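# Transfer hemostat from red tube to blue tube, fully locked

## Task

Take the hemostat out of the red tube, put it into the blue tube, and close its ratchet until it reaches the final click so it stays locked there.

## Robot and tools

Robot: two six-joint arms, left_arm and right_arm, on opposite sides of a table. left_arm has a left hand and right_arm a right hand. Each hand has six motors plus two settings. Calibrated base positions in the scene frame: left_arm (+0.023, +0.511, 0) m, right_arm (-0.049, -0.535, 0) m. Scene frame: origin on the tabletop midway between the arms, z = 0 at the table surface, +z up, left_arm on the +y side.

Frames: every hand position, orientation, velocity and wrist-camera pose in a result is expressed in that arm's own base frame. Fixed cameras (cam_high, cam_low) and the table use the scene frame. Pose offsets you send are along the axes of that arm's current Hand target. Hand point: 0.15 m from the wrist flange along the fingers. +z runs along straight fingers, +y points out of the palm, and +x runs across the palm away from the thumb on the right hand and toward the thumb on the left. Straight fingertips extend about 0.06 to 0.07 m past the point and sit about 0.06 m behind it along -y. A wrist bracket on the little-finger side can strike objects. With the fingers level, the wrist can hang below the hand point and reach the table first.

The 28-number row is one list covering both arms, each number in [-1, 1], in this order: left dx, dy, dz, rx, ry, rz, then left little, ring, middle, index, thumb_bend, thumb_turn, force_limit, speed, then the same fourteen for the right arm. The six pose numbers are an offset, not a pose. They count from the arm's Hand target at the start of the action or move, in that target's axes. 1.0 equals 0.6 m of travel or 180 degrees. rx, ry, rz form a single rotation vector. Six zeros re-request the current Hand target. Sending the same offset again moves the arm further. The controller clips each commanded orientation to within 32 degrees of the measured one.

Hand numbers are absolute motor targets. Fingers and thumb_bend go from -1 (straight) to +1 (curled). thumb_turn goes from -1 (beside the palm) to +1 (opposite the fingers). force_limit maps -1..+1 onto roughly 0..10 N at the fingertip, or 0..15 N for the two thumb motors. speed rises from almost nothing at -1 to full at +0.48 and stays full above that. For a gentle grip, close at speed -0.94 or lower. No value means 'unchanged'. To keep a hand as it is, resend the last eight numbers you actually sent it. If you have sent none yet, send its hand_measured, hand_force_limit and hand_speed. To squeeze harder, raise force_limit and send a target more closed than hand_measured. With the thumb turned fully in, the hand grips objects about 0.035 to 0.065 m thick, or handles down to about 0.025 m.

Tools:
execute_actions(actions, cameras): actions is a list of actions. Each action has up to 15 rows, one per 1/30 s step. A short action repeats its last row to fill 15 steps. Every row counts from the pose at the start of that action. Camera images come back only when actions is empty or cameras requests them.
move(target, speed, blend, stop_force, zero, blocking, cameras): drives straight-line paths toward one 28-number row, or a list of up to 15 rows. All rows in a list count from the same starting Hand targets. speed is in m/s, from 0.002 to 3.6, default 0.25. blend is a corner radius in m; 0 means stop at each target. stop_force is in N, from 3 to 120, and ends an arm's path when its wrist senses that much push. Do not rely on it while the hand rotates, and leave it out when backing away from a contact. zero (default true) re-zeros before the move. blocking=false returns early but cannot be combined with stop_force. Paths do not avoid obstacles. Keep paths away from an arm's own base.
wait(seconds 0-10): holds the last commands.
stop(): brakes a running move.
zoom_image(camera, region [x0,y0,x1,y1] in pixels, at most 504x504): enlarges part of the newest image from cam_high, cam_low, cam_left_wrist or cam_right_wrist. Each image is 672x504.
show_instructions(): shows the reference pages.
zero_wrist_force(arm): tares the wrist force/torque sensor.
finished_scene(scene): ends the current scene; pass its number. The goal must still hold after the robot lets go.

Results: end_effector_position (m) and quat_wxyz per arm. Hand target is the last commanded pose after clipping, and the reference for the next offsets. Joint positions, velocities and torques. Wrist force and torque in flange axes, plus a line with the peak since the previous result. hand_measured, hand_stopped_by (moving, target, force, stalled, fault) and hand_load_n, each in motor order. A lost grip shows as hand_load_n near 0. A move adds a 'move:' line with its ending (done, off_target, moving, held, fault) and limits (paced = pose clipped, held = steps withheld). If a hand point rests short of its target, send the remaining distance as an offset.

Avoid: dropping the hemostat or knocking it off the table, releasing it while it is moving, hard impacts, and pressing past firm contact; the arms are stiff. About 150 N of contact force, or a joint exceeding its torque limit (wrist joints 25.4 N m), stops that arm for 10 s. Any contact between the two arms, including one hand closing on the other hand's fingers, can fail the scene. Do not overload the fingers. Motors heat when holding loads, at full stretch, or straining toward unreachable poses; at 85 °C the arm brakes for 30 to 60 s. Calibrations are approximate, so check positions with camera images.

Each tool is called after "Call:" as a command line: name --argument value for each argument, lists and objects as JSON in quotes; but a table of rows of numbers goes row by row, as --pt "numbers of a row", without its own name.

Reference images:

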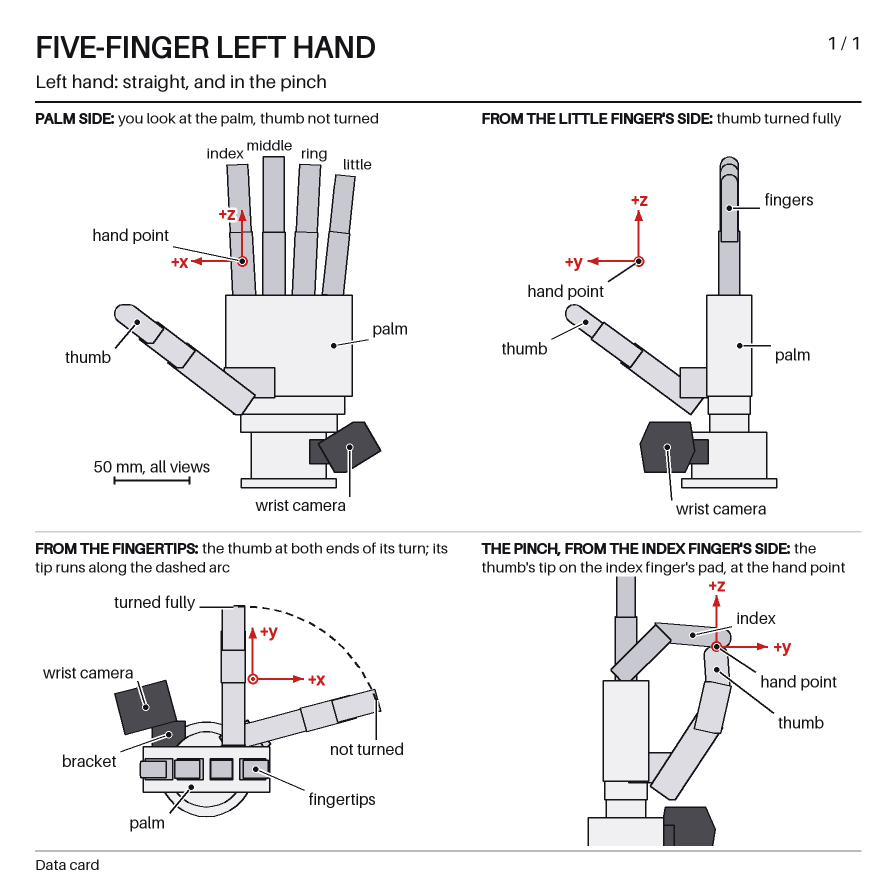

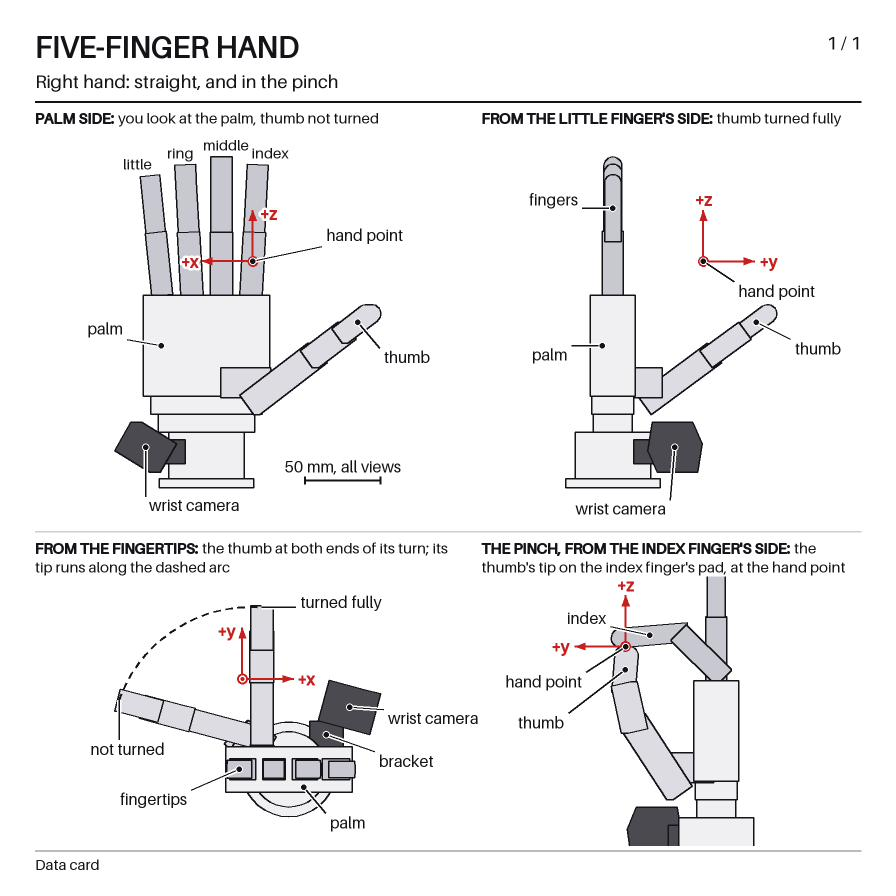

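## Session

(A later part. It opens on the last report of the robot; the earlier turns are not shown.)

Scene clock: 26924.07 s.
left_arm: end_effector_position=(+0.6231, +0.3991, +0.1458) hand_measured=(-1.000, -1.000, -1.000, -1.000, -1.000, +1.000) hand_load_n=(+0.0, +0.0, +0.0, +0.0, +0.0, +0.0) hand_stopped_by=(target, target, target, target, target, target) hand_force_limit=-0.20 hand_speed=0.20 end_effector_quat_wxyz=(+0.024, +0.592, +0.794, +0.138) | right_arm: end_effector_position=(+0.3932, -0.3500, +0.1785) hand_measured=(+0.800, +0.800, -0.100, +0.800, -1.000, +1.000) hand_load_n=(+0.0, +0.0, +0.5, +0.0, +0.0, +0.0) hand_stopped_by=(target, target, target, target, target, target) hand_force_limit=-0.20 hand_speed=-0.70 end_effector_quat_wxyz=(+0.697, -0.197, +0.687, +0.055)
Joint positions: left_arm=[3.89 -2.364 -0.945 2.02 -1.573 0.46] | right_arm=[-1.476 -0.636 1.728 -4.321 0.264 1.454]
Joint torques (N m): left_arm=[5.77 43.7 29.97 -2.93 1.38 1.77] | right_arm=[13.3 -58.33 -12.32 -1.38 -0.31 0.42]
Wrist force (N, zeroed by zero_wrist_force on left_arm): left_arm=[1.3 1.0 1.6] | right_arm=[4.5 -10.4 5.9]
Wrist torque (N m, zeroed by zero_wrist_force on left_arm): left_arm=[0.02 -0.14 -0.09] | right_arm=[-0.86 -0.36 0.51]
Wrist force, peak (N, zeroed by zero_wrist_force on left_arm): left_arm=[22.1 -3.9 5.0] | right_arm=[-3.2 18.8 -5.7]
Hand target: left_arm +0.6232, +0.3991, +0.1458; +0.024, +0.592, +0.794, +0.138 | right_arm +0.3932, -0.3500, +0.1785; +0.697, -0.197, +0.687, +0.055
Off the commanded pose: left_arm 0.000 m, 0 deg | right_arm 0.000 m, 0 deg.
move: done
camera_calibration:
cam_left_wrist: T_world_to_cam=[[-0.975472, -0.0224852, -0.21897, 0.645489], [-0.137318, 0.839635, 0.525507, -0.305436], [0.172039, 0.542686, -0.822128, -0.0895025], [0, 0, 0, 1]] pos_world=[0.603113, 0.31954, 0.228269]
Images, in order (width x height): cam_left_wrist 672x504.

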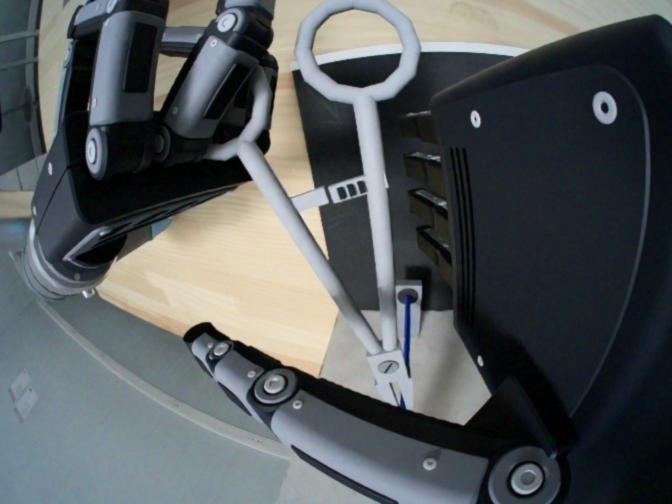

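Call:
move --target '[0.0012,0.025,0.012,0,0,0,-1,-1,-1,-1,-1,1,-0.2,0.2, 0,0,0,0,0,0,0.8,0.8,-0.1,0.8,-1,1,-0.2,-0.7]' --speed 0.01 --stop_force 4

Call:
move --target '[0,0,0,0,0,0,-1,-1,-1,-1,-1,1,-0.2,0.2, 0,-0.0005,0.025,0,0,0,0.8,0.8,-0.1,0.8,-1,1,-0.2,-0.7]' --speed 0.01 --stop_force 25 --cameras '["cam_left_wrist"]'

Call:
zoom_image --camera "cam_left_wrist" --region '[280, 120, 440, 240]'

Call:
wait --seconds 10

Call:
wait --seconds 10 --cameras '["cam_left_wrist"]'

Call:
zoom_image --camera "cam_left_wrist" --region '[280, 120, 440, 240]'

Scene clock: 26942.10 s.
left_arm: end_effector_position=(+0.6384, +0.4050, +0.1427) hand_measured=(-1.000, -1.000, -1.000, -1.000, -1.000, +1.000) hand_load_n=(+0.0, +0.0, +0.0, +0.0, -0.5, +0.0) hand_stopped_by=(target, target, target, target, target, target) hand_force_limit=-0.20 hand_speed=0.20 end_effector_quat_wxyz=(+0.024, +0.592, +0.794, +0.138) | right_arm: end_effector_position=(+0.3932, -0.3500, +0.1785) hand_measured=(+0.800, +0.800, -0.100, +0.800, -1.000, +1.000) hand_load_n=(+0.0, +0.0, +0.5, +0.0, +0.0, +0.0) hand_stopped_by=(target, target, target, target, target, target) hand_force_limit=-0.20 hand_speed=-0.70 end_effector_quat_wxyz=(+0.697, -0.197, +0.687, +0.055)
Joint positions: left_arm=[3.881 -2.415 -0.862 1.987 -1.575 0.45] | right_arm=[-1.476 -0.636 1.728 -4.321 0.264 1.454]
Joint torques (N m): left_arm=[-0.09 57.97 4.47 0.58 0.1 -0.2] | right_arm=[14.44 -58.69 -14.46 -1.93 0.04 0.62]
Wrist force (N, zeroed by zero_wrist_force on left_arm): left_arm=[1.6 -0.2 1.7] | right_arm=[4.4 -10.5 4.9]
Wrist torque (N m, zeroed by zero_wrist_force on left_arm): left_arm=[-0.02 -0.15 0.12] | right_arm=[-0.81 -0.34 0.50]
Wrist force, peak (N, zeroed by zero_wrist_force on left_arm): left_arm=[1.5 1.4 1.7] | right_arm=[4.7 -10.5 6.1]
Hand target: left_arm +0.6384, +0.4051, +0.1427; +0.024, +0.592, +0.794, +0.138 | right_arm +0.3932, -0.3500, +0.1785; +0.697, -0.197, +0.687, +0.055
Off the commanded pose: left_arm 0.000 m, 0 deg | right_arm 0.000 m, 0 deg.
move: done

Scene clock: 26943.23 s.
left_arm: end_effector_position=(+0.6384, +0.4050, +0.1427) hand_measured=(-1.000, -1.000, -1.000, -1.000, -1.000, +1.000) hand_load_n=(+0.0, +0.0, +0.0, +0.0, +0.0, +0.0) hand_stopped_by=(target, target, target, target, target, target) hand_force_limit=-0.20 hand_speed=0.20 end_effector_quat_wxyz=(+0.024, +0.592, +0.794, +0.138) | right_arm: end_effector_position=(+0.3944, -0.3496, +0.1785) hand_measured=(+0.800, +0.800, -0.100, +0.800, -1.000, +1.000) hand_load_n=(+0.0, +0.5, +0.0, +0.0, +0.0, +0.0) hand_stopped_by=(target, target, target, target, target, target) hand_force_limit=-0.20 hand_speed=-0.70 end_effector_quat_wxyz=(+0.697, -0.197, +0.687, +0.055)
Joint positions: left_arm=[3.881 -2.415 -0.862 1.987 -1.575 0.45] | right_arm=[-1.473 -0.636 1.728 -4.321 0.262 1.454]
Joint torques (N m): left_arm=[8.09 58.39 36.55 4.64 4.19 1.79] | right_arm=[-0.36 -47 0.53 2.08 2.32 -2.76]
Wrist force (N, zeroed by zero_wrist_force on left_arm): left_arm=[3.4 -24.4 -1.5] | right_arm=[0.2 1.0 -17.9]
Wrist torque (N m, zeroed by zero_wrist_force on left_arm): left_arm=[-0.91 -0.37 1.82] | right_arm=[0.99 0.45 0.54]
Wrist force, peak (N, zeroed by zero_wrist_force on left_arm): left_arm=[5.4 -31.2 -3.5] | right_arm=[0.2 2.7 -25.0]
Hand target: left_arm +0.6384, +0.4051, +0.1427; +0.024, +0.592, +0.794, +0.138 | right_arm +0.3944, -0.3496, +0.1785; +0.697, -0.197, +0.687, +0.055 (not the last commanded pose)
Off the commanded pose: left_arm 0.000 m, 0 deg | right_arm 0.014 m, 0 deg.
move: contact (right_arm)
camera_calibration:
cam_left_wrist: T_world_to_cam=[[-0.975472, -0.0224852, -0.21897, 0.65987], [-0.137318, 0.839635, 0.525507, -0.306744], [0.172039, 0.542686, -0.822128, -0.0979394], [0, 0, 0, 1]] pos_world=[0.618413, 0.32554, 0.225169]
Images, in order (width x height): cam_left_wrist 672x504.

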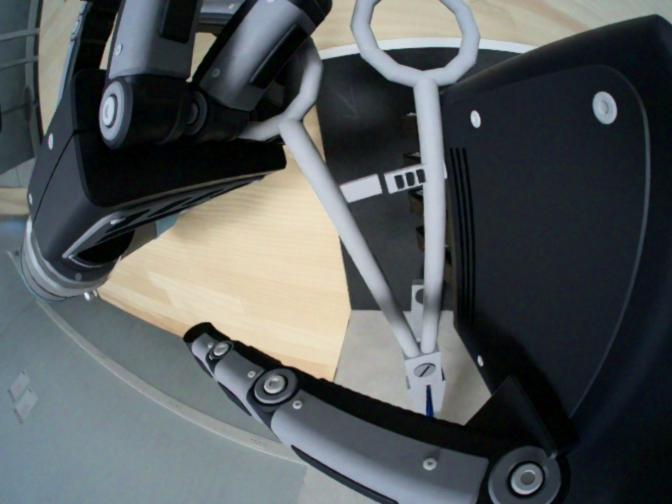

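Scaled by 3.150 from the camera's 672x504 image, which has a finer 960x720 frame.

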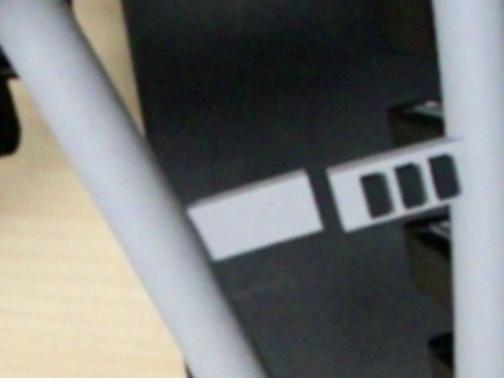

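Scene clock: 26953.23 s.
left_arm: end_effector_position=(+0.6384, +0.4051, +0.1427) hand_measured=(-1.000, -1.000, -1.000, -1.000, -1.000, +1.000) hand_load_n=(+0.0, +0.0, +0.0, +0.0, +0.0, +0.0) hand_stopped_by=(target, target, target, target, target, target) hand_force_limit=-0.20 hand_speed=0.20 end_effector_quat_wxyz=(+0.024, +0.592, +0.794, +0.138) | right_arm: end_effector_position=(+0.3944, -0.3496, +0.1785) hand_measured=(+0.800, +0.800, -0.100, +0.800, -1.000, +1.000) hand_load_n=(+0.0, +0.0, +0.0, +0.0, +0.0, -0.5) hand_stopped_by=(target, target, target, target, target, target) hand_force_limit=-0.20 hand_speed=-0.70 end_effector_quat_wxyz=(+0.697, -0.197, +0.687, +0.055)
Joint positions: left_arm=[3.881 -2.415 -0.862 1.987 -1.575 0.45] | right_arm=[-1.473 -0.636 1.728 -4.321 0.262 1.454]
Joint torques (N m): left_arm=[7.95 58.06 36.58 1.1 2.57 1.59] | right_arm=[4.56 -49.11 1.31 0.76 -1.55 -2.66]
Wrist force (N, zeroed by zero_wrist_force on left_arm): left_arm=[3.3 -24.9 -1.9] | right_arm=[0.3 0.9 -18.3]
Wrist torque (N m, zeroed by zero_wrist_force on left_arm): left_arm=[-0.92 -0.41 1.85] | right_arm=[1.01 0.45 0.54]
Wrist force, peak (N, zeroed by zero_wrist_force on left_arm): left_arm=[3.3 -25.3 -1.6] | right_arm=[-0.1 0.8 -18.5]
Hand target: left_arm +0.6384, +0.4051, +0.1427; +0.024, +0.592, +0.794, +0.138 | right_arm +0.3944, -0.3496, +0.1785; +0.697, -0.197, +0.687, +0.055 (not the last commanded pose)
Off the commanded pose: left_arm 0.000 m, 0 deg | right_arm 0.014 m, 0 deg.
wait: 10.00 s; at rest by 0.17 s

Scene clock: 26963.23 s.
left_arm: end_effector_position=(+0.6384, +0.4051, +0.1427) hand_measured=(-1.000, -1.000, -1.000, -1.000, -1.000, +1.000) hand_load_n=(+0.0, +0.0, +0.0, +0.0, +0.0, +0.0) hand_stopped_by=(target, target, target, target, target, target) hand_force_limit=-0.20 hand_speed=0.20 end_effector_quat_wxyz=(+0.024, +0.592, +0.794, +0.138) | right_arm: end_effector_position=(+0.3944, -0.3496, +0.1785) hand_measured=(+0.800, +0.800, -0.100, +0.800, -1.000, +1.000) hand_load_n=(+0.0, +0.0, +0.0, +0.0, +0.0, +0.0) hand_stopped_by=(target, target, target, target, target, target) hand_force_limit=-0.20 hand_speed=-0.70 end_effector_quat_wxyz=(+0.697, -0.197, +0.687, +0.055)
Joint positions: left_arm=[3.881 -2.415 -0.862 1.987 -1.575 0.45] | right_arm=[-1.473 -0.636 1.728 -4.321 0.262 1.454]
Joint torques (N m): left_arm=[7.46 57.85 36.11 1.2 2.04 1.47] | right_arm=[9.25 -47.54 0.67 0.13 -1.85 -2.5]
Wrist force (N, zeroed by zero_wrist_force on left_arm): left_arm=[3.3 -24.7 -1.5] | right_arm=[0.3 0.9 -18.2]
Wrist torque (N m, zeroed by zero_wrist_force on left_arm): left_arm=[-0.90 -0.39 1.83] | right_arm=[1.00 0.46 0.54]
Wrist force, peak (N, zeroed by zero_wrist_force on left_arm): left_arm=[3.4 -25.2 -1.5] | right_arm=[0.2 0.8 -18.5]
Hand target: left_arm +0.6384, +0.4051, +0.1427; +0.024, +0.592, +0.794, +0.138 | right_arm +0.3944, -0.3496, +0.1785; +0.697, -0.197, +0.687, +0.055 (not the last commanded pose)
Off the commanded pose: left_arm 0.000 m, 0 deg | right_arm 0.014 m, 0 deg.
wait: 10.00 s; at rest by 0.17 s
camera_calibration:
cam_left_wrist: T_world_to_cam=[[-0.975472, -0.0224852, -0.21897, 0.65987], [-0.137318, 0.839635, 0.525507, -0.306744], [0.172039, 0.542686, -0.822128, -0.0979394], [0, 0, 0, 1]] pos_world=[0.618413, 0.32554, 0.225169]
Images, in order (width x height): cam_left_wrist 672x504.

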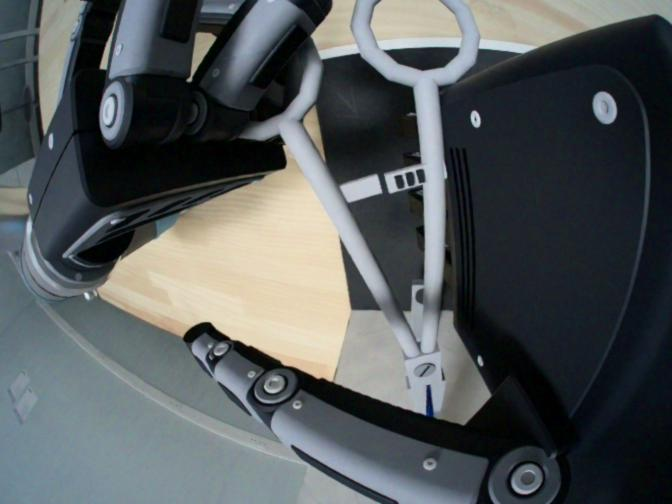

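Scaled by 3.150 from the camera's 672x504 image, which has a finer 960x720 frame.

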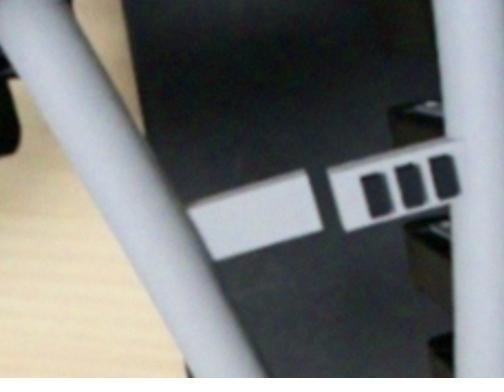

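Call:
execute_actions --actions '[]'

Scene clock: 27339.77 s.
left_arm: end_effector_position=(+0.6384, +0.4051, +0.1427) hand_measured=(-1.000, -1.000, -1.000, -1.000, -1.000, +1.000) hand_load_n=(-0.5, +0.0, +0.0, +0.0, +0.0, +0.0) hand_stopped_by=(target, target, target, target, target, target) hand_force_limit=-0.20 hand_speed=0.20 end_effector_quat_wxyz=(+0.024, +0.592, +0.794, +0.138) | right_arm: end_effector_position=(+0.3944, -0.3496, +0.1785) hand_measured=(+0.800, +0.800, -0.100, +0.800, -1.000, +1.000) hand_load_n=(+0.0, +0.5, +0.0, +0.0, +0.0, -0.5) hand_stopped_by=(target, target, target, target, target, target) hand_force_limit=-0.20 hand_speed=-0.70 end_effector_quat_wxyz=(+0.697, -0.197, +0.687, +0.055)
Joint positions: left_arm=[3.881 -2.415 -0.862 1.987 -1.575 0.45] | right_arm=[-1.473 -0.636 1.728 -4.321 0.262 1.454]
Joint velocities: within noise
Joint torques (N m): left_arm=[7.35 57.29 36.23 1.17 2.13 1.36] | right_arm=[10.9 -48.92 1.35 -0.27 -1.94 -2.89]
Motor temperatures (°C): left_arm=[24 35 28 33 30 32] | right_arm=[24 32 27 31 34 29]
Wrist force (N, zeroed by zero_wrist_force on left_arm): left_arm=[3.5 -24.8 -1.2] | right_arm=[0.4 0.8 -18.3]
Wrist torque (N m, zeroed by zero_wrist_force on left_arm): left_arm=[-0.92 -0.42 1.85] | right_arm=[1.01 0.47 0.54]
Wrist force, peak (N, zeroed by zero_wrist_force on left_arm): left_arm=[3.4 -25.3 -1.3] | right_arm=[0.1 1.0 -18.5]
Hand target: left_arm +0.6384, +0.4051, +0.1427; +0.024, +0.592, +0.794, +0.138 | right_arm +0.3944, -0.3496, +0.1785; +0.697, -0.197, +0.687, +0.055 (not the last commanded pose)
Off the commanded pose: left_arm 0.000 m, 0 deg | right_arm 0.014 m, 0 deg.
camera_calibration:
cam_left_wrist: T_world_to_cam=[[-0.975472, -0.0224852, -0.21897, 0.65987], [-0.137318, 0.839635, 0.525507, -0.306744], [0.172039, 0.542686, -0.822128, -0.0979394], [0, 0, 0, 1]] pos_world=[0.618413, 0.32554, 0.225169]
cam_right_wrist: T_world_to_cam=[[-0.327684, 0.822947, -0.464093, 0.49468], [-0.524615, 0.250038, 0.813794, 0.163393], [0.78575, 0.510137, 0.349797, -0.0840597], [0, 0, 0, 1]] pos_world=[0.313867, -0.405068, 0.126013]

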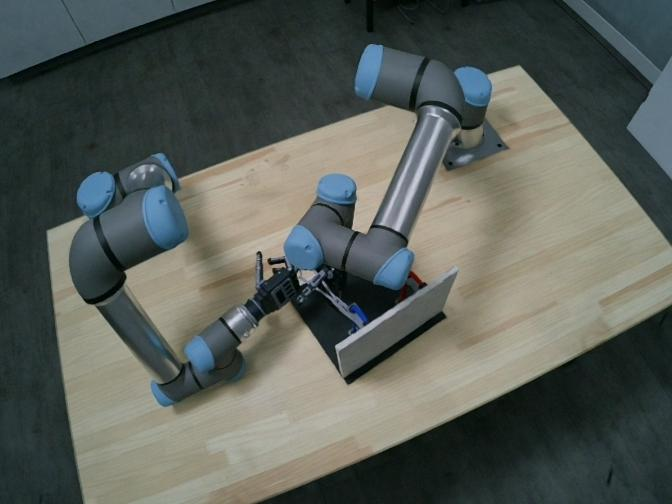

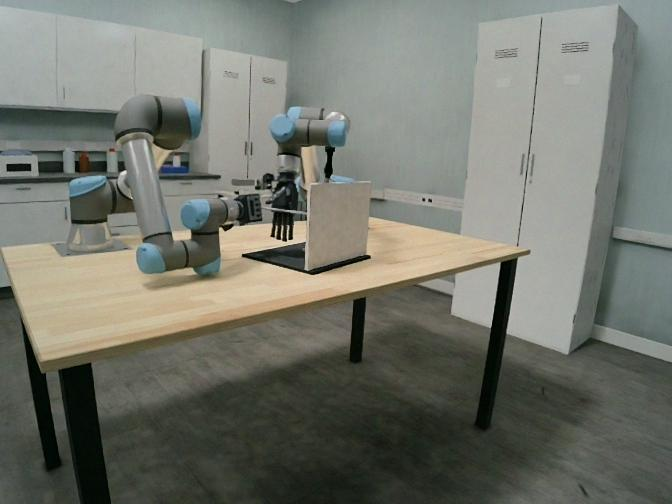

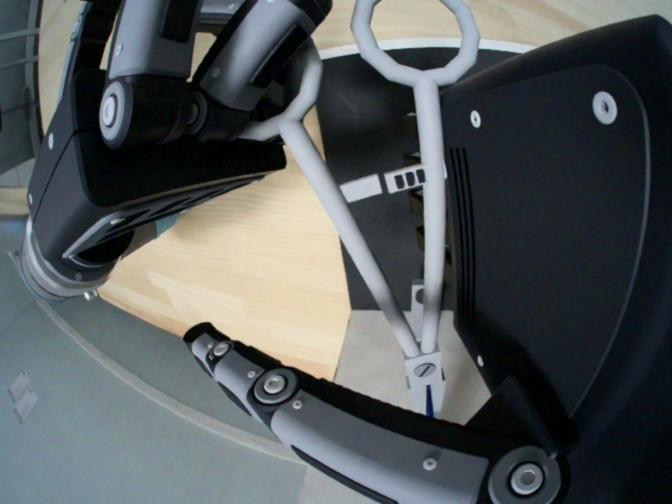

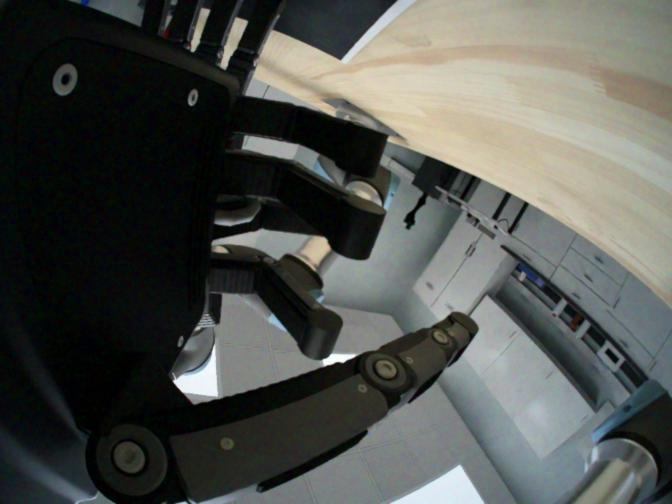

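Call:
zoom_image --camera "cam_left_wrist" --region '[320, 140, 480, 240]'

Call:
zoom_image --camera "cam_left_wrist" --region '[385, 330, 485, 420]'

Scaled by 3.150 from the camera's 672x504 image, which has a finer 960x720 frame.

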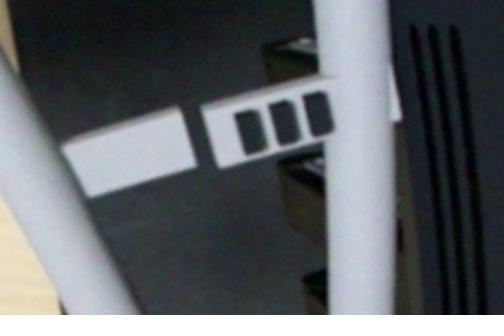

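Scaled by 5.040 from the camera's 672x504 image, which has a finer 960x720 frame.

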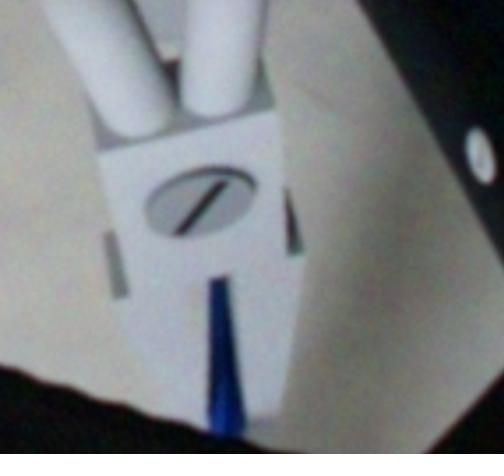

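Call:
move --target '[0,0,0,0,0,0,-1,-1,-1,-1,-1,1,-0.2,0.2,0,0,0.004,0,0,0,0.8,0.8,-0.1,0.8,-1,1,-0.2,-0.7]' --speed 0.01 --cameras '["cam_left_wrist"]'

Call:
zoom_image --camera "cam_left_wrist" --region '[320, 140, 480, 240]'

Scene clock: 27493.30 s.
left_arm: end_effector_position=(+0.6384, +0.4051, +0.1427) hand_measured=(-1.000, -1.000, -1.000, -1.000, -1.000, +1.000) hand_load_n=(+0.0, +0.0, +0.0, +0.0, +0.0, +0.0) hand_stopped_by=(target, target, target, target, target, target) hand_force_limit=-0.20 hand_speed=0.20 end_effector_quat_wxyz=(+0.024, +0.592, +0.794, +0.138) | right_arm: end_effector_position=(+0.3967, -0.3487, +0.1785) hand_measured=(+0.800, +0.800, -0.100, +0.800, -1.000, +1.000) hand_load_n=(+0.0, +0.5, +0.5, +0.0, -0.5, +0.0) hand_stopped_by=(target, target, target, target, target, target) hand_force_limit=-0.20 hand_speed=-0.70 end_effector_quat_wxyz=(+0.697, -0.197, +0.687, +0.055)
Joint positions: left_arm=[3.881 -2.415 -0.862 1.987 -1.575 0.45] | right_arm=[-1.469 -0.635 1.728 -4.323 0.257 1.456]
Joint torques (N m): left_arm=[2.74 57.39 36.24 7.29 4.04 0.72] | right_arm=[27.9 -30.93 -19.48 -2.03 -4.34 1.87]
Wrist force (N, zeroed by zero_wrist_force on left_arm): left_arm=[5.7 -48.4 -6.5] | right_arm=[-0.6 15.2 -43.7]
Wrist torque (N m, zeroed by zero_wrist_force on left_arm): left_arm=[-1.38 -0.86 3.61] | right_arm=[3.12 1.09 1.09]
Wrist force, peak (N, zeroed by zero_wrist_force on left_arm): left_arm=[5.5 -48.5 -6.6] | right_arm=[-0.5 15.3 -43.7]
Hand target: left_arm +0.6384, +0.4051, +0.1427; +0.024, +0.592, +0.794, +0.138 | right_arm +0.3967, -0.3488, +0.1784; +0.697, -0.197, +0.687, +0.055
Off the commanded pose: left_arm 0.000 m, 0 deg | right_arm 0.000 m, 0 deg.
move: done
camera_calibration:
cam_left_wrist: T_world_to_cam=[[-0.975503, -0.0224566, -0.218839, 0.659753], [-0.137225, 0.839629, 0.52554, -0.306821], [0.171942, 0.542696, -0.822142, -0.0978618], [0, 0, 0, 1]] pos_world=[0.618313, 0.32554, 0.22517]
Images, in order (width x height): cam_left_wrist 672x504.

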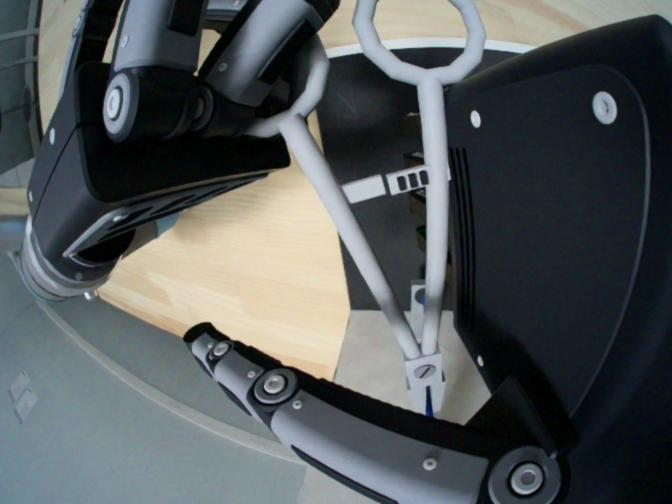

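Scaled by 3.150 from the camera's 672x504 image, which has a finer 960x720 frame.

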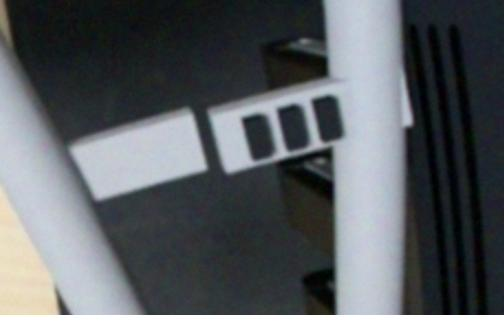

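Call:
move --target '[0,0,0,0,0,0,-1,-1,-1,-1,-1,1,-0.2,0.2,0,0,-0.012,0,0,0,0.8,0.8,-0.1,0.8,-1,1,-0.2,-0.7]' --speed 0.01 --cameras '["cam_left_wrist"]'

Call:
zoom_image --camera "cam_left_wrist" --region '[320, 140, 480, 240]'

Scene clock: 27506.20 s.
left_arm: end_effector_position=(+0.6384, +0.4050, +0.1427) hand_measured=(-1.000, -1.000, -1.000, -1.000, -1.000, +1.000) hand_load_n=(+0.0, +0.0, +0.0, +0.0, -0.5, +0.0) hand_stopped_by=(target, target, target, target, target, target) hand_force_limit=-0.20 hand_speed=0.20 end_effector_quat_wxyz=(+0.024, +0.592, +0.794, +0.138) | right_arm: end_effector_position=(+0.3898, -0.3513, +0.1786) hand_measured=(+0.800, +0.800, -0.100, +0.800, -1.000, +1.000) hand_load_n=(+0.0, +0.0, +0.5, +0.0, +0.0, +0.0) hand_stopped_by=(target, target, target, target, target, target) hand_force_limit=-0.20 hand_speed=-0.70 end_effector_quat_wxyz=(+0.697, -0.197, +0.687, +0.055)
Joint positions: left_arm=[3.881 -2.415 -0.862 1.987 -1.575 0.45] | right_arm=[-1.483 -0.636 1.729 -4.319 0.271 1.451]
Joint torques (N m): left_arm=[-5.43 56.66 25.3 -3.77 -1.23 -0.17] | right_arm=[5.57 -58.85 2.98 0.83 4.16 -2.74]
Wrist force (N, zeroed by zero_wrist_force on left_arm): left_arm=[1.6 1.5 1.1] | right_arm=[6.1 -16.9 7.0]
Wrist torque (N m, zeroed by zero_wrist_force on left_arm): left_arm=[0.12 -0.17 0.02] | right_arm=[-1.08 -0.48 0.44]
Wrist force, peak (N, zeroed by zero_wrist_force on left_arm): left_arm=[5.6 -48.8 -6.7] | right_arm=[-0.4 15.7 -44.0]
Hand target: left_arm +0.6384, +0.4051, +0.1427; +0.024, +0.592, +0.794, +0.138 | right_arm +0.3899, -0.3513, +0.1786; +0.697, -0.197, +0.687, +0.055
Off the commanded pose: left_arm 0.000 m, 0 deg | right_arm 0.000 m, 0 deg.
move: done
camera_calibration:
cam_left_wrist: T_world_to_cam=[[-0.975472, -0.0224852, -0.21897, 0.659868], [-0.137318, 0.839635, 0.525507, -0.30666], [0.172039, 0.542686, -0.822128, -0.0978851], [0, 0, 0, 1]] pos_world=[0.618413, 0.32544, 0.225169]
Images, in order (width x height): cam_left_wrist 672x504.

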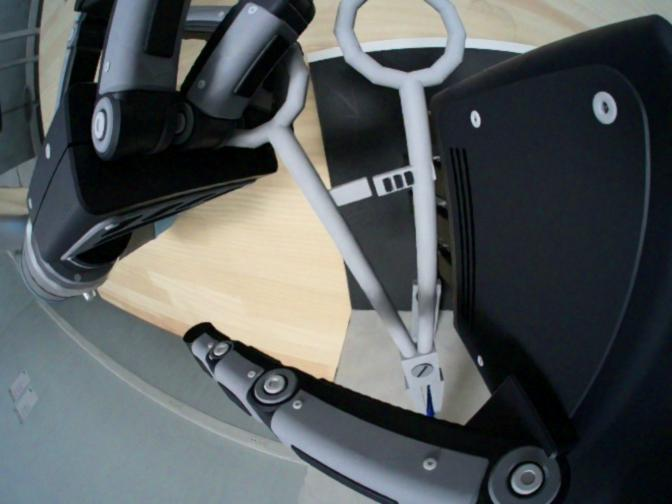

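Scaled by 3.150 from the camera's 672x504 image, which has a finer 960x720 frame.

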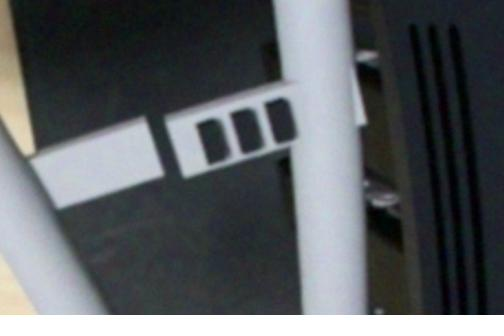

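Call:
move --target '[0,-0.025,0,0,0,0,-1,-1,-1,-1,-1,1,-0.2,0.2,0,-0.0012,0,0,0,0,0.8,0.8,-0.1,0.8,-1,1,-0.2,-0.7]' --speed 0.02 --cameras '["cam_left_wrist"]'

Call:
zoom_image --camera "cam_left_wrist" --region '[320, 140, 480, 240]'

Scene clock: 27600.90 s.
left_arm: end_effector_position=(+0.6243, +0.4012, +0.1390) hand_measured=(-1.000, -1.000, -1.000, -1.000, -1.000, +1.000) hand_load_n=(+0.0, +0.0, +0.0, +0.0, +0.0, +0.0) hand_stopped_by=(target, target, target, target, target, target) hand_force_limit=-0.20 hand_speed=0.20 end_effector_quat_wxyz=(+0.024, +0.592, +0.794, +0.138) end_effector_velocity=(+0.001, +0.000, +0.003) end_effector_angular_velocity=(+0.002, -0.001, -0.001) | right_arm: end_effector_position=(+0.3902, -0.3519, +0.1788) hand_measured=(+0.800, +0.800, -0.100, +0.800, -1.000, +1.000) hand_load_n=(+0.0, +0.5, +0.5, +0.0, +0.0, +0.0) hand_stopped_by=(target, target, target, target, target, target) hand_force_limit=-0.20 hand_speed=-0.70 end_effector_quat_wxyz=(+0.697, -0.197, +0.687, +0.055)
Joint positions: left_arm=[3.892 -2.374 -0.946 2.03 -1.572 0.461] | right_arm=[-1.482 -0.636 1.726 -4.317 0.271 1.452]
Joint velocities: left_arm=[-0.001 0 0.006 -0.004 -0.001 0] | right_arm=[within noise]
Joint torques (N m): left_arm=[-2.21 41.95 29.73 -3.69 1.02 0.49] | right_arm=[10.68 -30.61 -19.51 3.36 -3.91 1.16]
Wrist force (N, zeroed by zero_wrist_force on left_arm): left_arm=[1.0 1.5 1.3] | right_arm=[1.1 12.5 1.3]
Wrist torque (N m, zeroed by zero_wrist_force on left_arm): left_arm=[0.11 -0.09 -0.12] | right_arm=[0.44 -0.29 1.06]
Wrist force, peak (N, zeroed by zero_wrist_force on left_arm): left_arm=[1.6 1.7 1.8] | right_arm=[6.6 -17.5 7.2]
Hand target: left_arm +0.6244, +0.4011, +0.1390; +0.024, +0.592, +0.794, +0.138 | right_arm +0.3902, -0.3519, +0.1788; +0.697, -0.197, +0.687, +0.055
Off the commanded pose: left_arm 0.000 m, 0 deg | right_arm 0.000 m, 0 deg.
move: done
camera_calibration:
cam_left_wrist: T_world_to_cam=[[-0.975454, -0.0224024, -0.21906, 0.6452], [-0.137319, 0.839568, 0.525612, -0.303462], [0.172141, 0.542792, -0.822037, -0.0965551], [0, 0, 0, 1]] pos_world=[0.604313, 0.32164, 0.221469]
Images, in order (width x height): cam_left_wrist 672x504.

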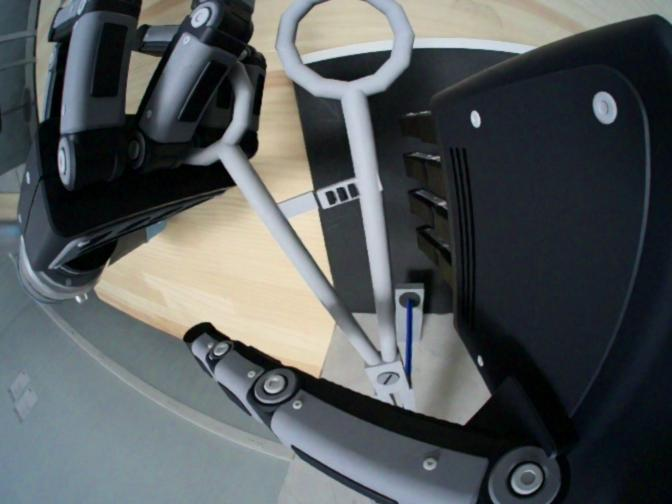

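Scaled by 3.150 from the camera's 672x504 image, which has a finer 960x720 frame.

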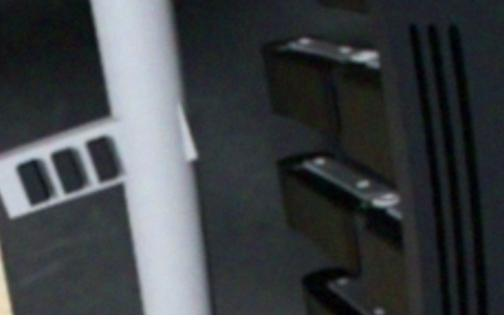

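Call:
zoom_image --camera "cam_left_wrist" --region '[265, 170, 385, 230]'

Call:
zoom_image --camera "cam_left_wrist" --region '[340, 280, 460, 420]'

Scaled by 4.200 from the camera's 672x504 image, which has a finer 960x720 frame.

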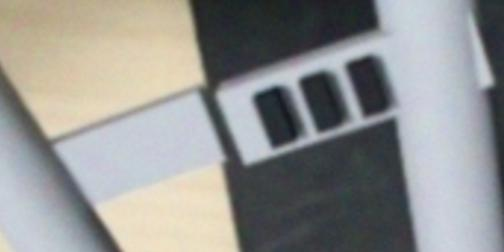

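Scaled by 3.600 from the camera's 672x504 image, which has a finer 960x720 frame.

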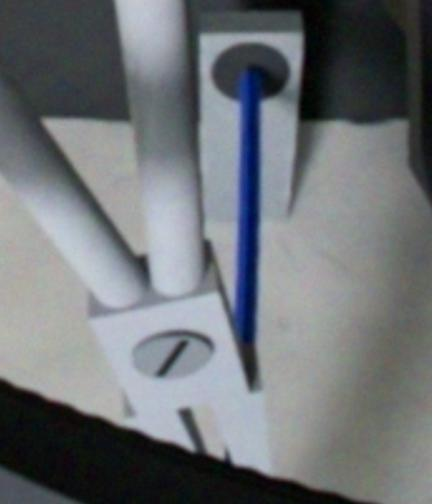

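Call:
move --pt "0 0 -0.2 0 0 0 -1 -1 -1 -1 -1 1 -0.2 0.2 0 0 0 0 0 0 0.8 0.8 -0.1 0.8 -1 1 -0.2 -0.7" --pt "0 0 -0.2 0 0 0 -1 1 1 1 -1 1 -0.2 0.2 0 0 0 0 0 0 0.8 0.8 -0.1 0.8 -1 1 -0.2 -0.7" --pt "0.0127 0.0879 -0.1816 0 0 0 -1 1 1 1 -1 1 -0.2 0.2 0 0 0 0 0 0 0.8 0.8 -0.1 0.8 -1 1 -0.2 -0.7" --speed '[0.08,0.08,0.05]' --cameras '["all"]'

Scene clock: 27673.03 s.
left_arm: end_effector_position=(+0.6494, +0.4013, +0.2577) hand_measured=(-1.000, +1.000, +1.000, +1.000, -1.000, +1.000) hand_load_n=(+0.0, +0.0, +0.0, +0.0, +0.0, +0.0) hand_stopped_by=(target, target, target, target, target, target) hand_force_limit=-0.20 hand_speed=0.20 end_effector_quat_wxyz=(+0.024, +0.592, +0.794, +0.138) | right_arm: end_effector_position=(+0.3902, -0.3519, +0.1788) hand_measured=(+0.800, +0.800, -0.100, +0.800, -1.000, +1.000) hand_load_n=(+0.0, +0.0, +0.5, +0.0, +0.0, +0.0) hand_stopped_by=(target, target, target, target, target, target) hand_force_limit=-0.20 hand_speed=-0.70 end_effector_quat_wxyz=(+0.697, -0.197, +0.687, +0.055)
Joint positions: left_arm=[3.864 -2.457 -0.49 1.657 -1.58 0.435] | right_arm=[-1.482 -0.636 1.726 -4.317 0.271 1.452]
Joint torques (N m): left_arm=[9.38 49.64 19.4 -0.44 -1.15 1.37] | right_arm=[-9.48 -31.35 -6.81 1.04 -3.79 1.04]
Wrist force (N, zeroed by zero_wrist_force on left_arm): left_arm=[1.4 0.4 1.1] | right_arm=[0.7 12.4 1.3]
Wrist torque (N m, zeroed by zero_wrist_force on left_arm): left_arm=[-0.04 -0.14 0.07] | right_arm=[0.43 -0.25 1.04]
Wrist force, peak (N, zeroed by zero_wrist_force on left_arm): left_arm=[1.2 1.0 2.2] | right_arm=[0.8 12.7 1.5]
Hand target: left_arm +0.6494, +0.4014, +0.2577; +0.024, +0.592, +0.794, +0.138 | right_arm +0.3902, -0.3519, +0.1788; +0.697, -0.197, +0.687, +0.055
Off the commanded pose: left_arm 0.000 m, 0 deg | right_arm 0.000 m, 0 deg.
move: done
camera_calibration:
cam_left_wrist: T_world_to_cam=[[-0.975486, -0.0224042, -0.218917, 0.695661], [-0.137208, 0.839682, 0.52546, -0.362545], [0.172048, 0.542616, -0.822172, -0.00319327], [0, 0, 0, 1]] pos_world=[0.629413, 0.321741, 0.340169]
cam_right_wrist: T_world_to_cam=[[-0.327709, 0.82293, -0.464104, 0.495259], [-0.524656, 0.250011, 0.813775, 0.161554], [0.785712, 0.510177, 0.349824, -0.0795531], [0, 0, 0, 1]] pos_world=[0.309567, -0.407368, 0.126213]

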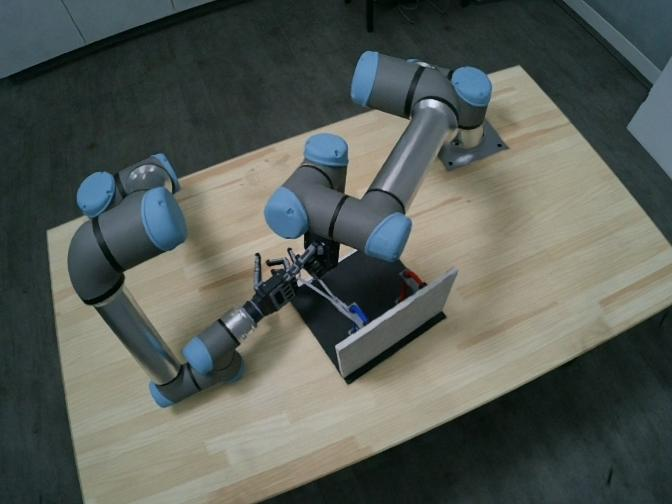

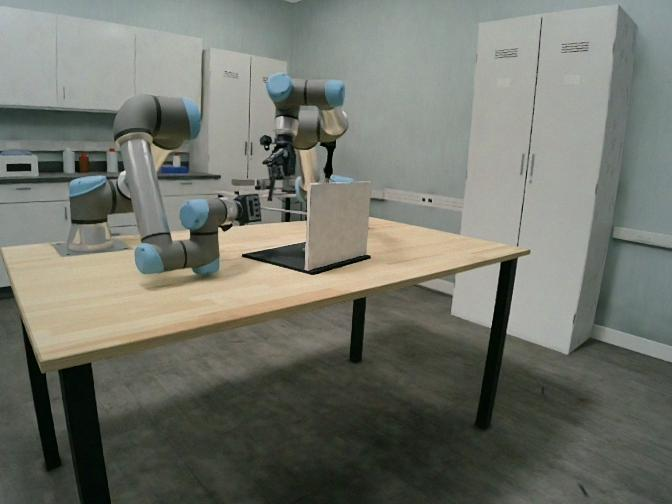

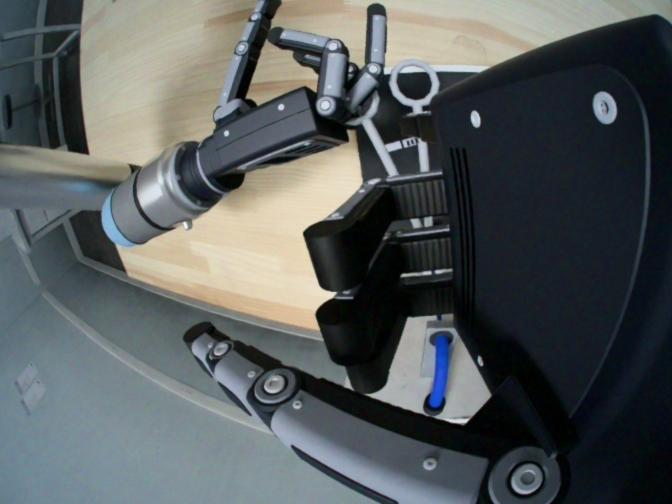

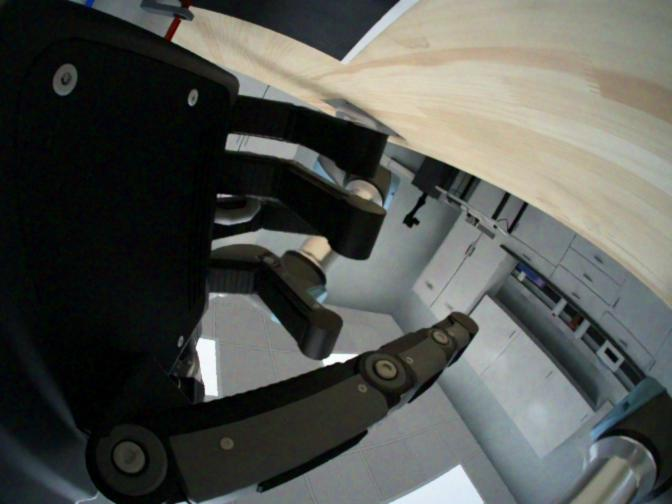

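Call:
zoom_image --camera "cam_left_wrist" --region '[330, 40, 460, 240]'

Scaled by 2.520 from the camera's 672x504 image, which has a finer 960x720 frame.

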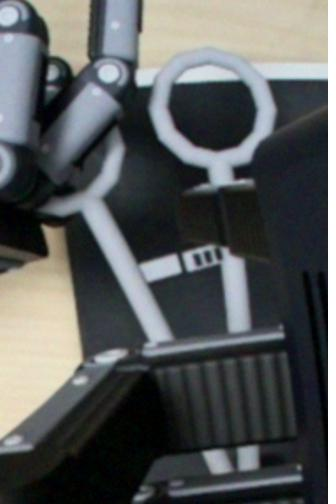

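Call:
move --target '[-0.009,0.0016,0,0,0,0,-1,1,1,1,-1,1,-0.2,0.2,0,0,0,0,0,0,0.8,0.8,-0.1,0.8,-1,1,-0.2,-0.7]' --speed 0.03 --cameras '["cam_left_wrist", "cam_high"]'

Call:
zoom_image --camera "cam_left_wrist" --region '[350, 50, 450, 160]'

Call:
zoom_image --camera "cam_high" --region '[260, 230, 380, 330]'

Scene clock: 27720.57 s.
left_arm: end_effector_position=(+0.6519, +0.3964, +0.2572) hand_measured=(-1.000, +1.000, +1.000, +1.000, -1.000, +1.000) hand_load_n=(+0.0, +0.0, +0.0, +0.0, +0.0, +0.0) hand_stopped_by=(target, target, target, target, target, target) hand_force_limit=-0.20 hand_speed=0.20 end_effector_quat_wxyz=(+0.024, +0.592, +0.794, +0.138) | right_arm: end_effector_position=(+0.3902, -0.3519, +0.1788) hand_measured=(+0.800, +0.800, -0.100, +0.800, -1.000, +1.000) hand_load_n=(+0.0, +0.0, +0.5, +0.0, +0.0, +0.0) hand_stopped_by=(target, target, target, target, target, target) hand_force_limit=-0.20 hand_speed=-0.70 end_effector_quat_wxyz=(+0.697, -0.197, +0.687, +0.055)
Joint positions: left_arm=[3.855 -2.456 -0.493 1.659 -1.582 0.426] | right_arm=[-1.482 -0.636 1.726 -4.317 0.271 1.452]
Joint torques (N m): left_arm=[1.11 58.29 7.45 -0.03 -1.28 -0.95] | right_arm=[-10.46 -31.95 -6.95 0.3 -4.19 1.15]
Wrist force (N, zeroed by zero_wrist_force on left_arm): left_arm=[1.3 0.9 1.2] | right_arm=[0.9 12.4 1.5]
Wrist torque (N m, zeroed by zero_wrist_force on left_arm): left_arm=[0.03 -0.13 0.05] | right_arm=[0.43 -0.27 1.05]
Wrist force, peak (N, zeroed by zero_wrist_force on left_arm): left_arm=[1.7 0.9 1.4] | right_arm=[1.0 12.8 1.6]
Hand target: left_arm +0.6519, +0.3966, +0.2573; +0.024, +0.592, +0.794, +0.138 | right_arm +0.3902, -0.3519, +0.1788; +0.697, -0.197, +0.687, +0.055
Off the commanded pose: left_arm 0.000 m, 0 deg | right_arm 0.000 m, 0 deg.
move: done
camera_calibration:
cam_left_wrist: T_world_to_cam=[[-0.975472, -0.0224852, -0.21897, 0.697918], [-0.137318, 0.839635, 0.525507, -0.35784], [0.172039, 0.542686, -0.822128, -0.00146115], [0, 0, 0, 1]] pos_world=[0.631913, 0.31694, 0.339669]
Images, in order (width x height): cam_high 672x504, cam_left_wrist 672x504.

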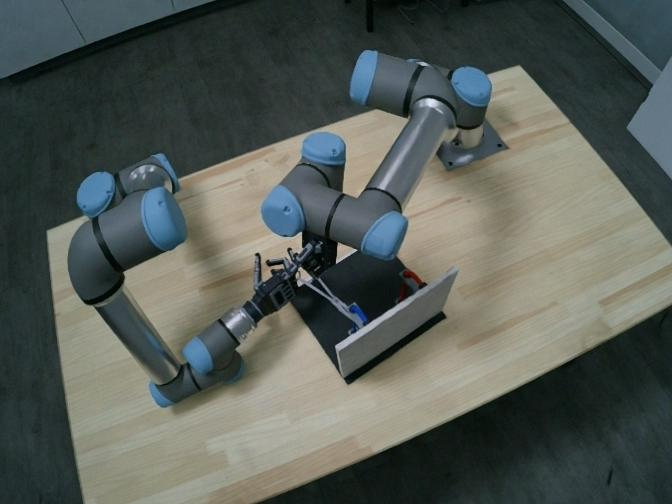

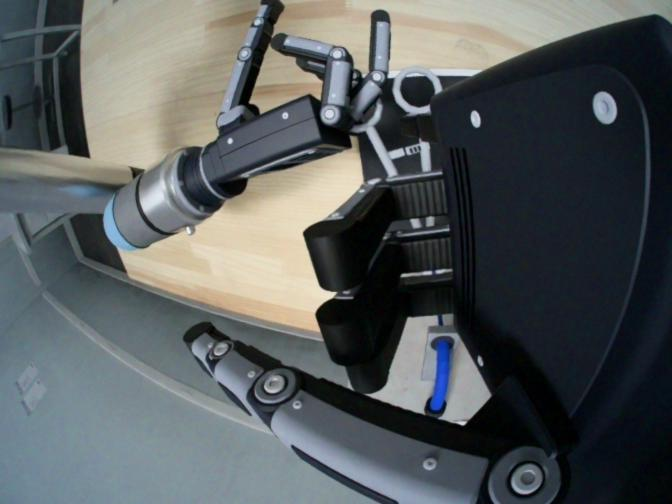

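Scaled by 4.582 from the camera's 672x504 image, which has a finer 960x720 frame.

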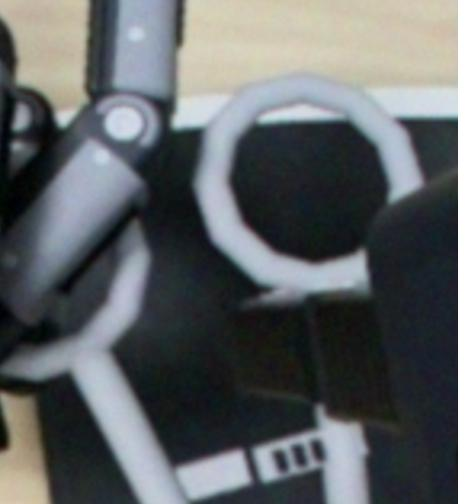

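Scaled by 4.200 from the camera's 672x504 image, which has a finer 960x720 frame.

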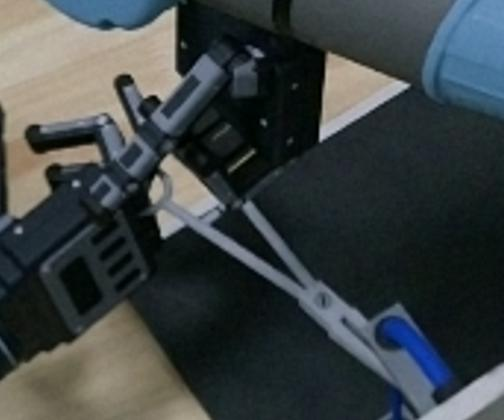

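Call:
move --pt "-0.0042 0.0025 0 0 0 0 -1 1 1 1 -1 1 -0.2 0.2 0 0 0 0 0 0 0.8 0.8 -0.1 0.8 -1 1 -0.2 -0.7" --pt "-0.0042 0.0025 0.03 0 0 0 -1 1 1 1 -1 1 -0.2 0.2 0 0 0 0 0 0 0.8 0.8 -0.1 0.8 -1 1 -0.2 -0.7" --speed 0.02 --stop_force 4 --cameras '["cam_left_wrist"]'

Call:
zoom_image --camera "cam_left_wrist" --region '[340, 50, 450, 170]'

Scene clock: 27751.33 s.
left_arm: end_effector_position=(+0.6577, +0.3980, +0.2400) hand_measured=(-1.000, +1.000, +1.000, +1.000, -1.000, +1.000) hand_load_n=(+0.0, +0.0, +0.0, +0.0, +0.0, +0.0) hand_stopped_by=(target, target, target, target, target, target) hand_force_limit=-0.20 hand_speed=0.20 end_effector_quat_wxyz=(+0.024, +0.592, +0.794, +0.138) | right_arm: end_effector_position=(+0.3902, -0.3519, +0.1788) hand_measured=(+0.800, +0.800, -0.100, +0.800, -1.000, +1.000) hand_load_n=(-0.5, +0.0, +0.5, +0.0, +0.0, +0.0) hand_stopped_by=(target, target, target, target, target, target) hand_force_limit=-0.20 hand_speed=-0.70 end_effector_quat_wxyz=(+0.697, -0.197, +0.687, +0.055)
Joint positions: left_arm=[3.851 -2.47 -0.513 1.692 -1.584 0.422] | right_arm=[-1.482 -0.636 1.726 -4.317 0.271 1.452]
Joint torques (N m): left_arm=[11.16 59.73 30.05 -3.74 1.06 2.41] | right_arm=[-11.32 -31.47 -7.72 -0.31 -3.97 1.14]
Wrist force (N, zeroed by zero_wrist_force on left_arm): left_arm=[1.5 0.9 1.1] | right_arm=[0.8 12.7 1.5]
Wrist torque (N m, zeroed by zero_wrist_force on left_arm): left_arm=[0.03 -0.15 0.02] | right_arm=[0.46 -0.26 1.05]
Wrist force, peak (N, zeroed by zero_wrist_force on left_arm): left_arm=[1.6 1.0 1.6] | right_arm=[0.8 12.8 1.5]
Hand target: left_arm +0.6577, +0.3980, +0.2400; +0.024, +0.592, +0.794, +0.138 | right_arm +0.3902, -0.3519, +0.1788; +0.697, -0.197, +0.687, +0.055
Off the commanded pose: left_arm 0.000 m, 0 deg | right_arm 0.000 m, 0 deg.
move: done
camera_calibration:
cam_left_wrist: T_world_to_cam=[[-0.975472, -0.0224852, -0.21897, 0.699746], [-0.137318, 0.839635, 0.525507, -0.349278], [0.172039, 0.542686, -0.822128, -0.0173964], [0, 0, 0, 1]] pos_world=[0.637613, 0.31844, 0.322469]
Images, in order (width x height): cam_left_wrist 672x504.

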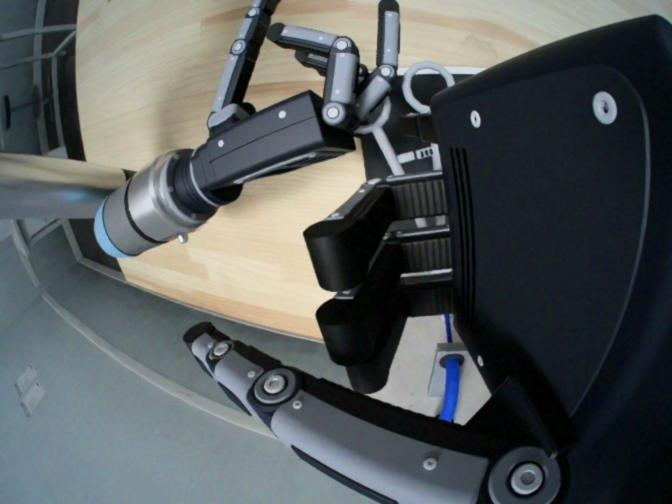

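Scaled by 4.200 from the camera's 672x504 image, which has a finer 960x720 frame.

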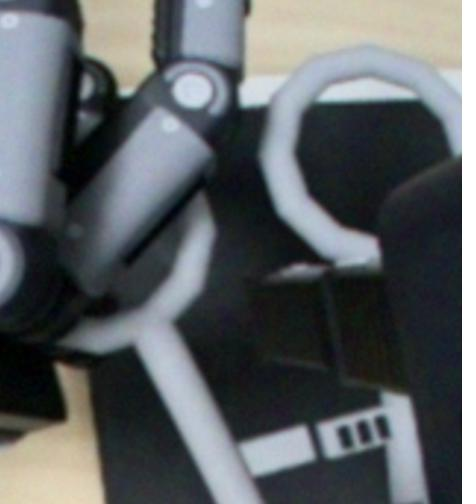

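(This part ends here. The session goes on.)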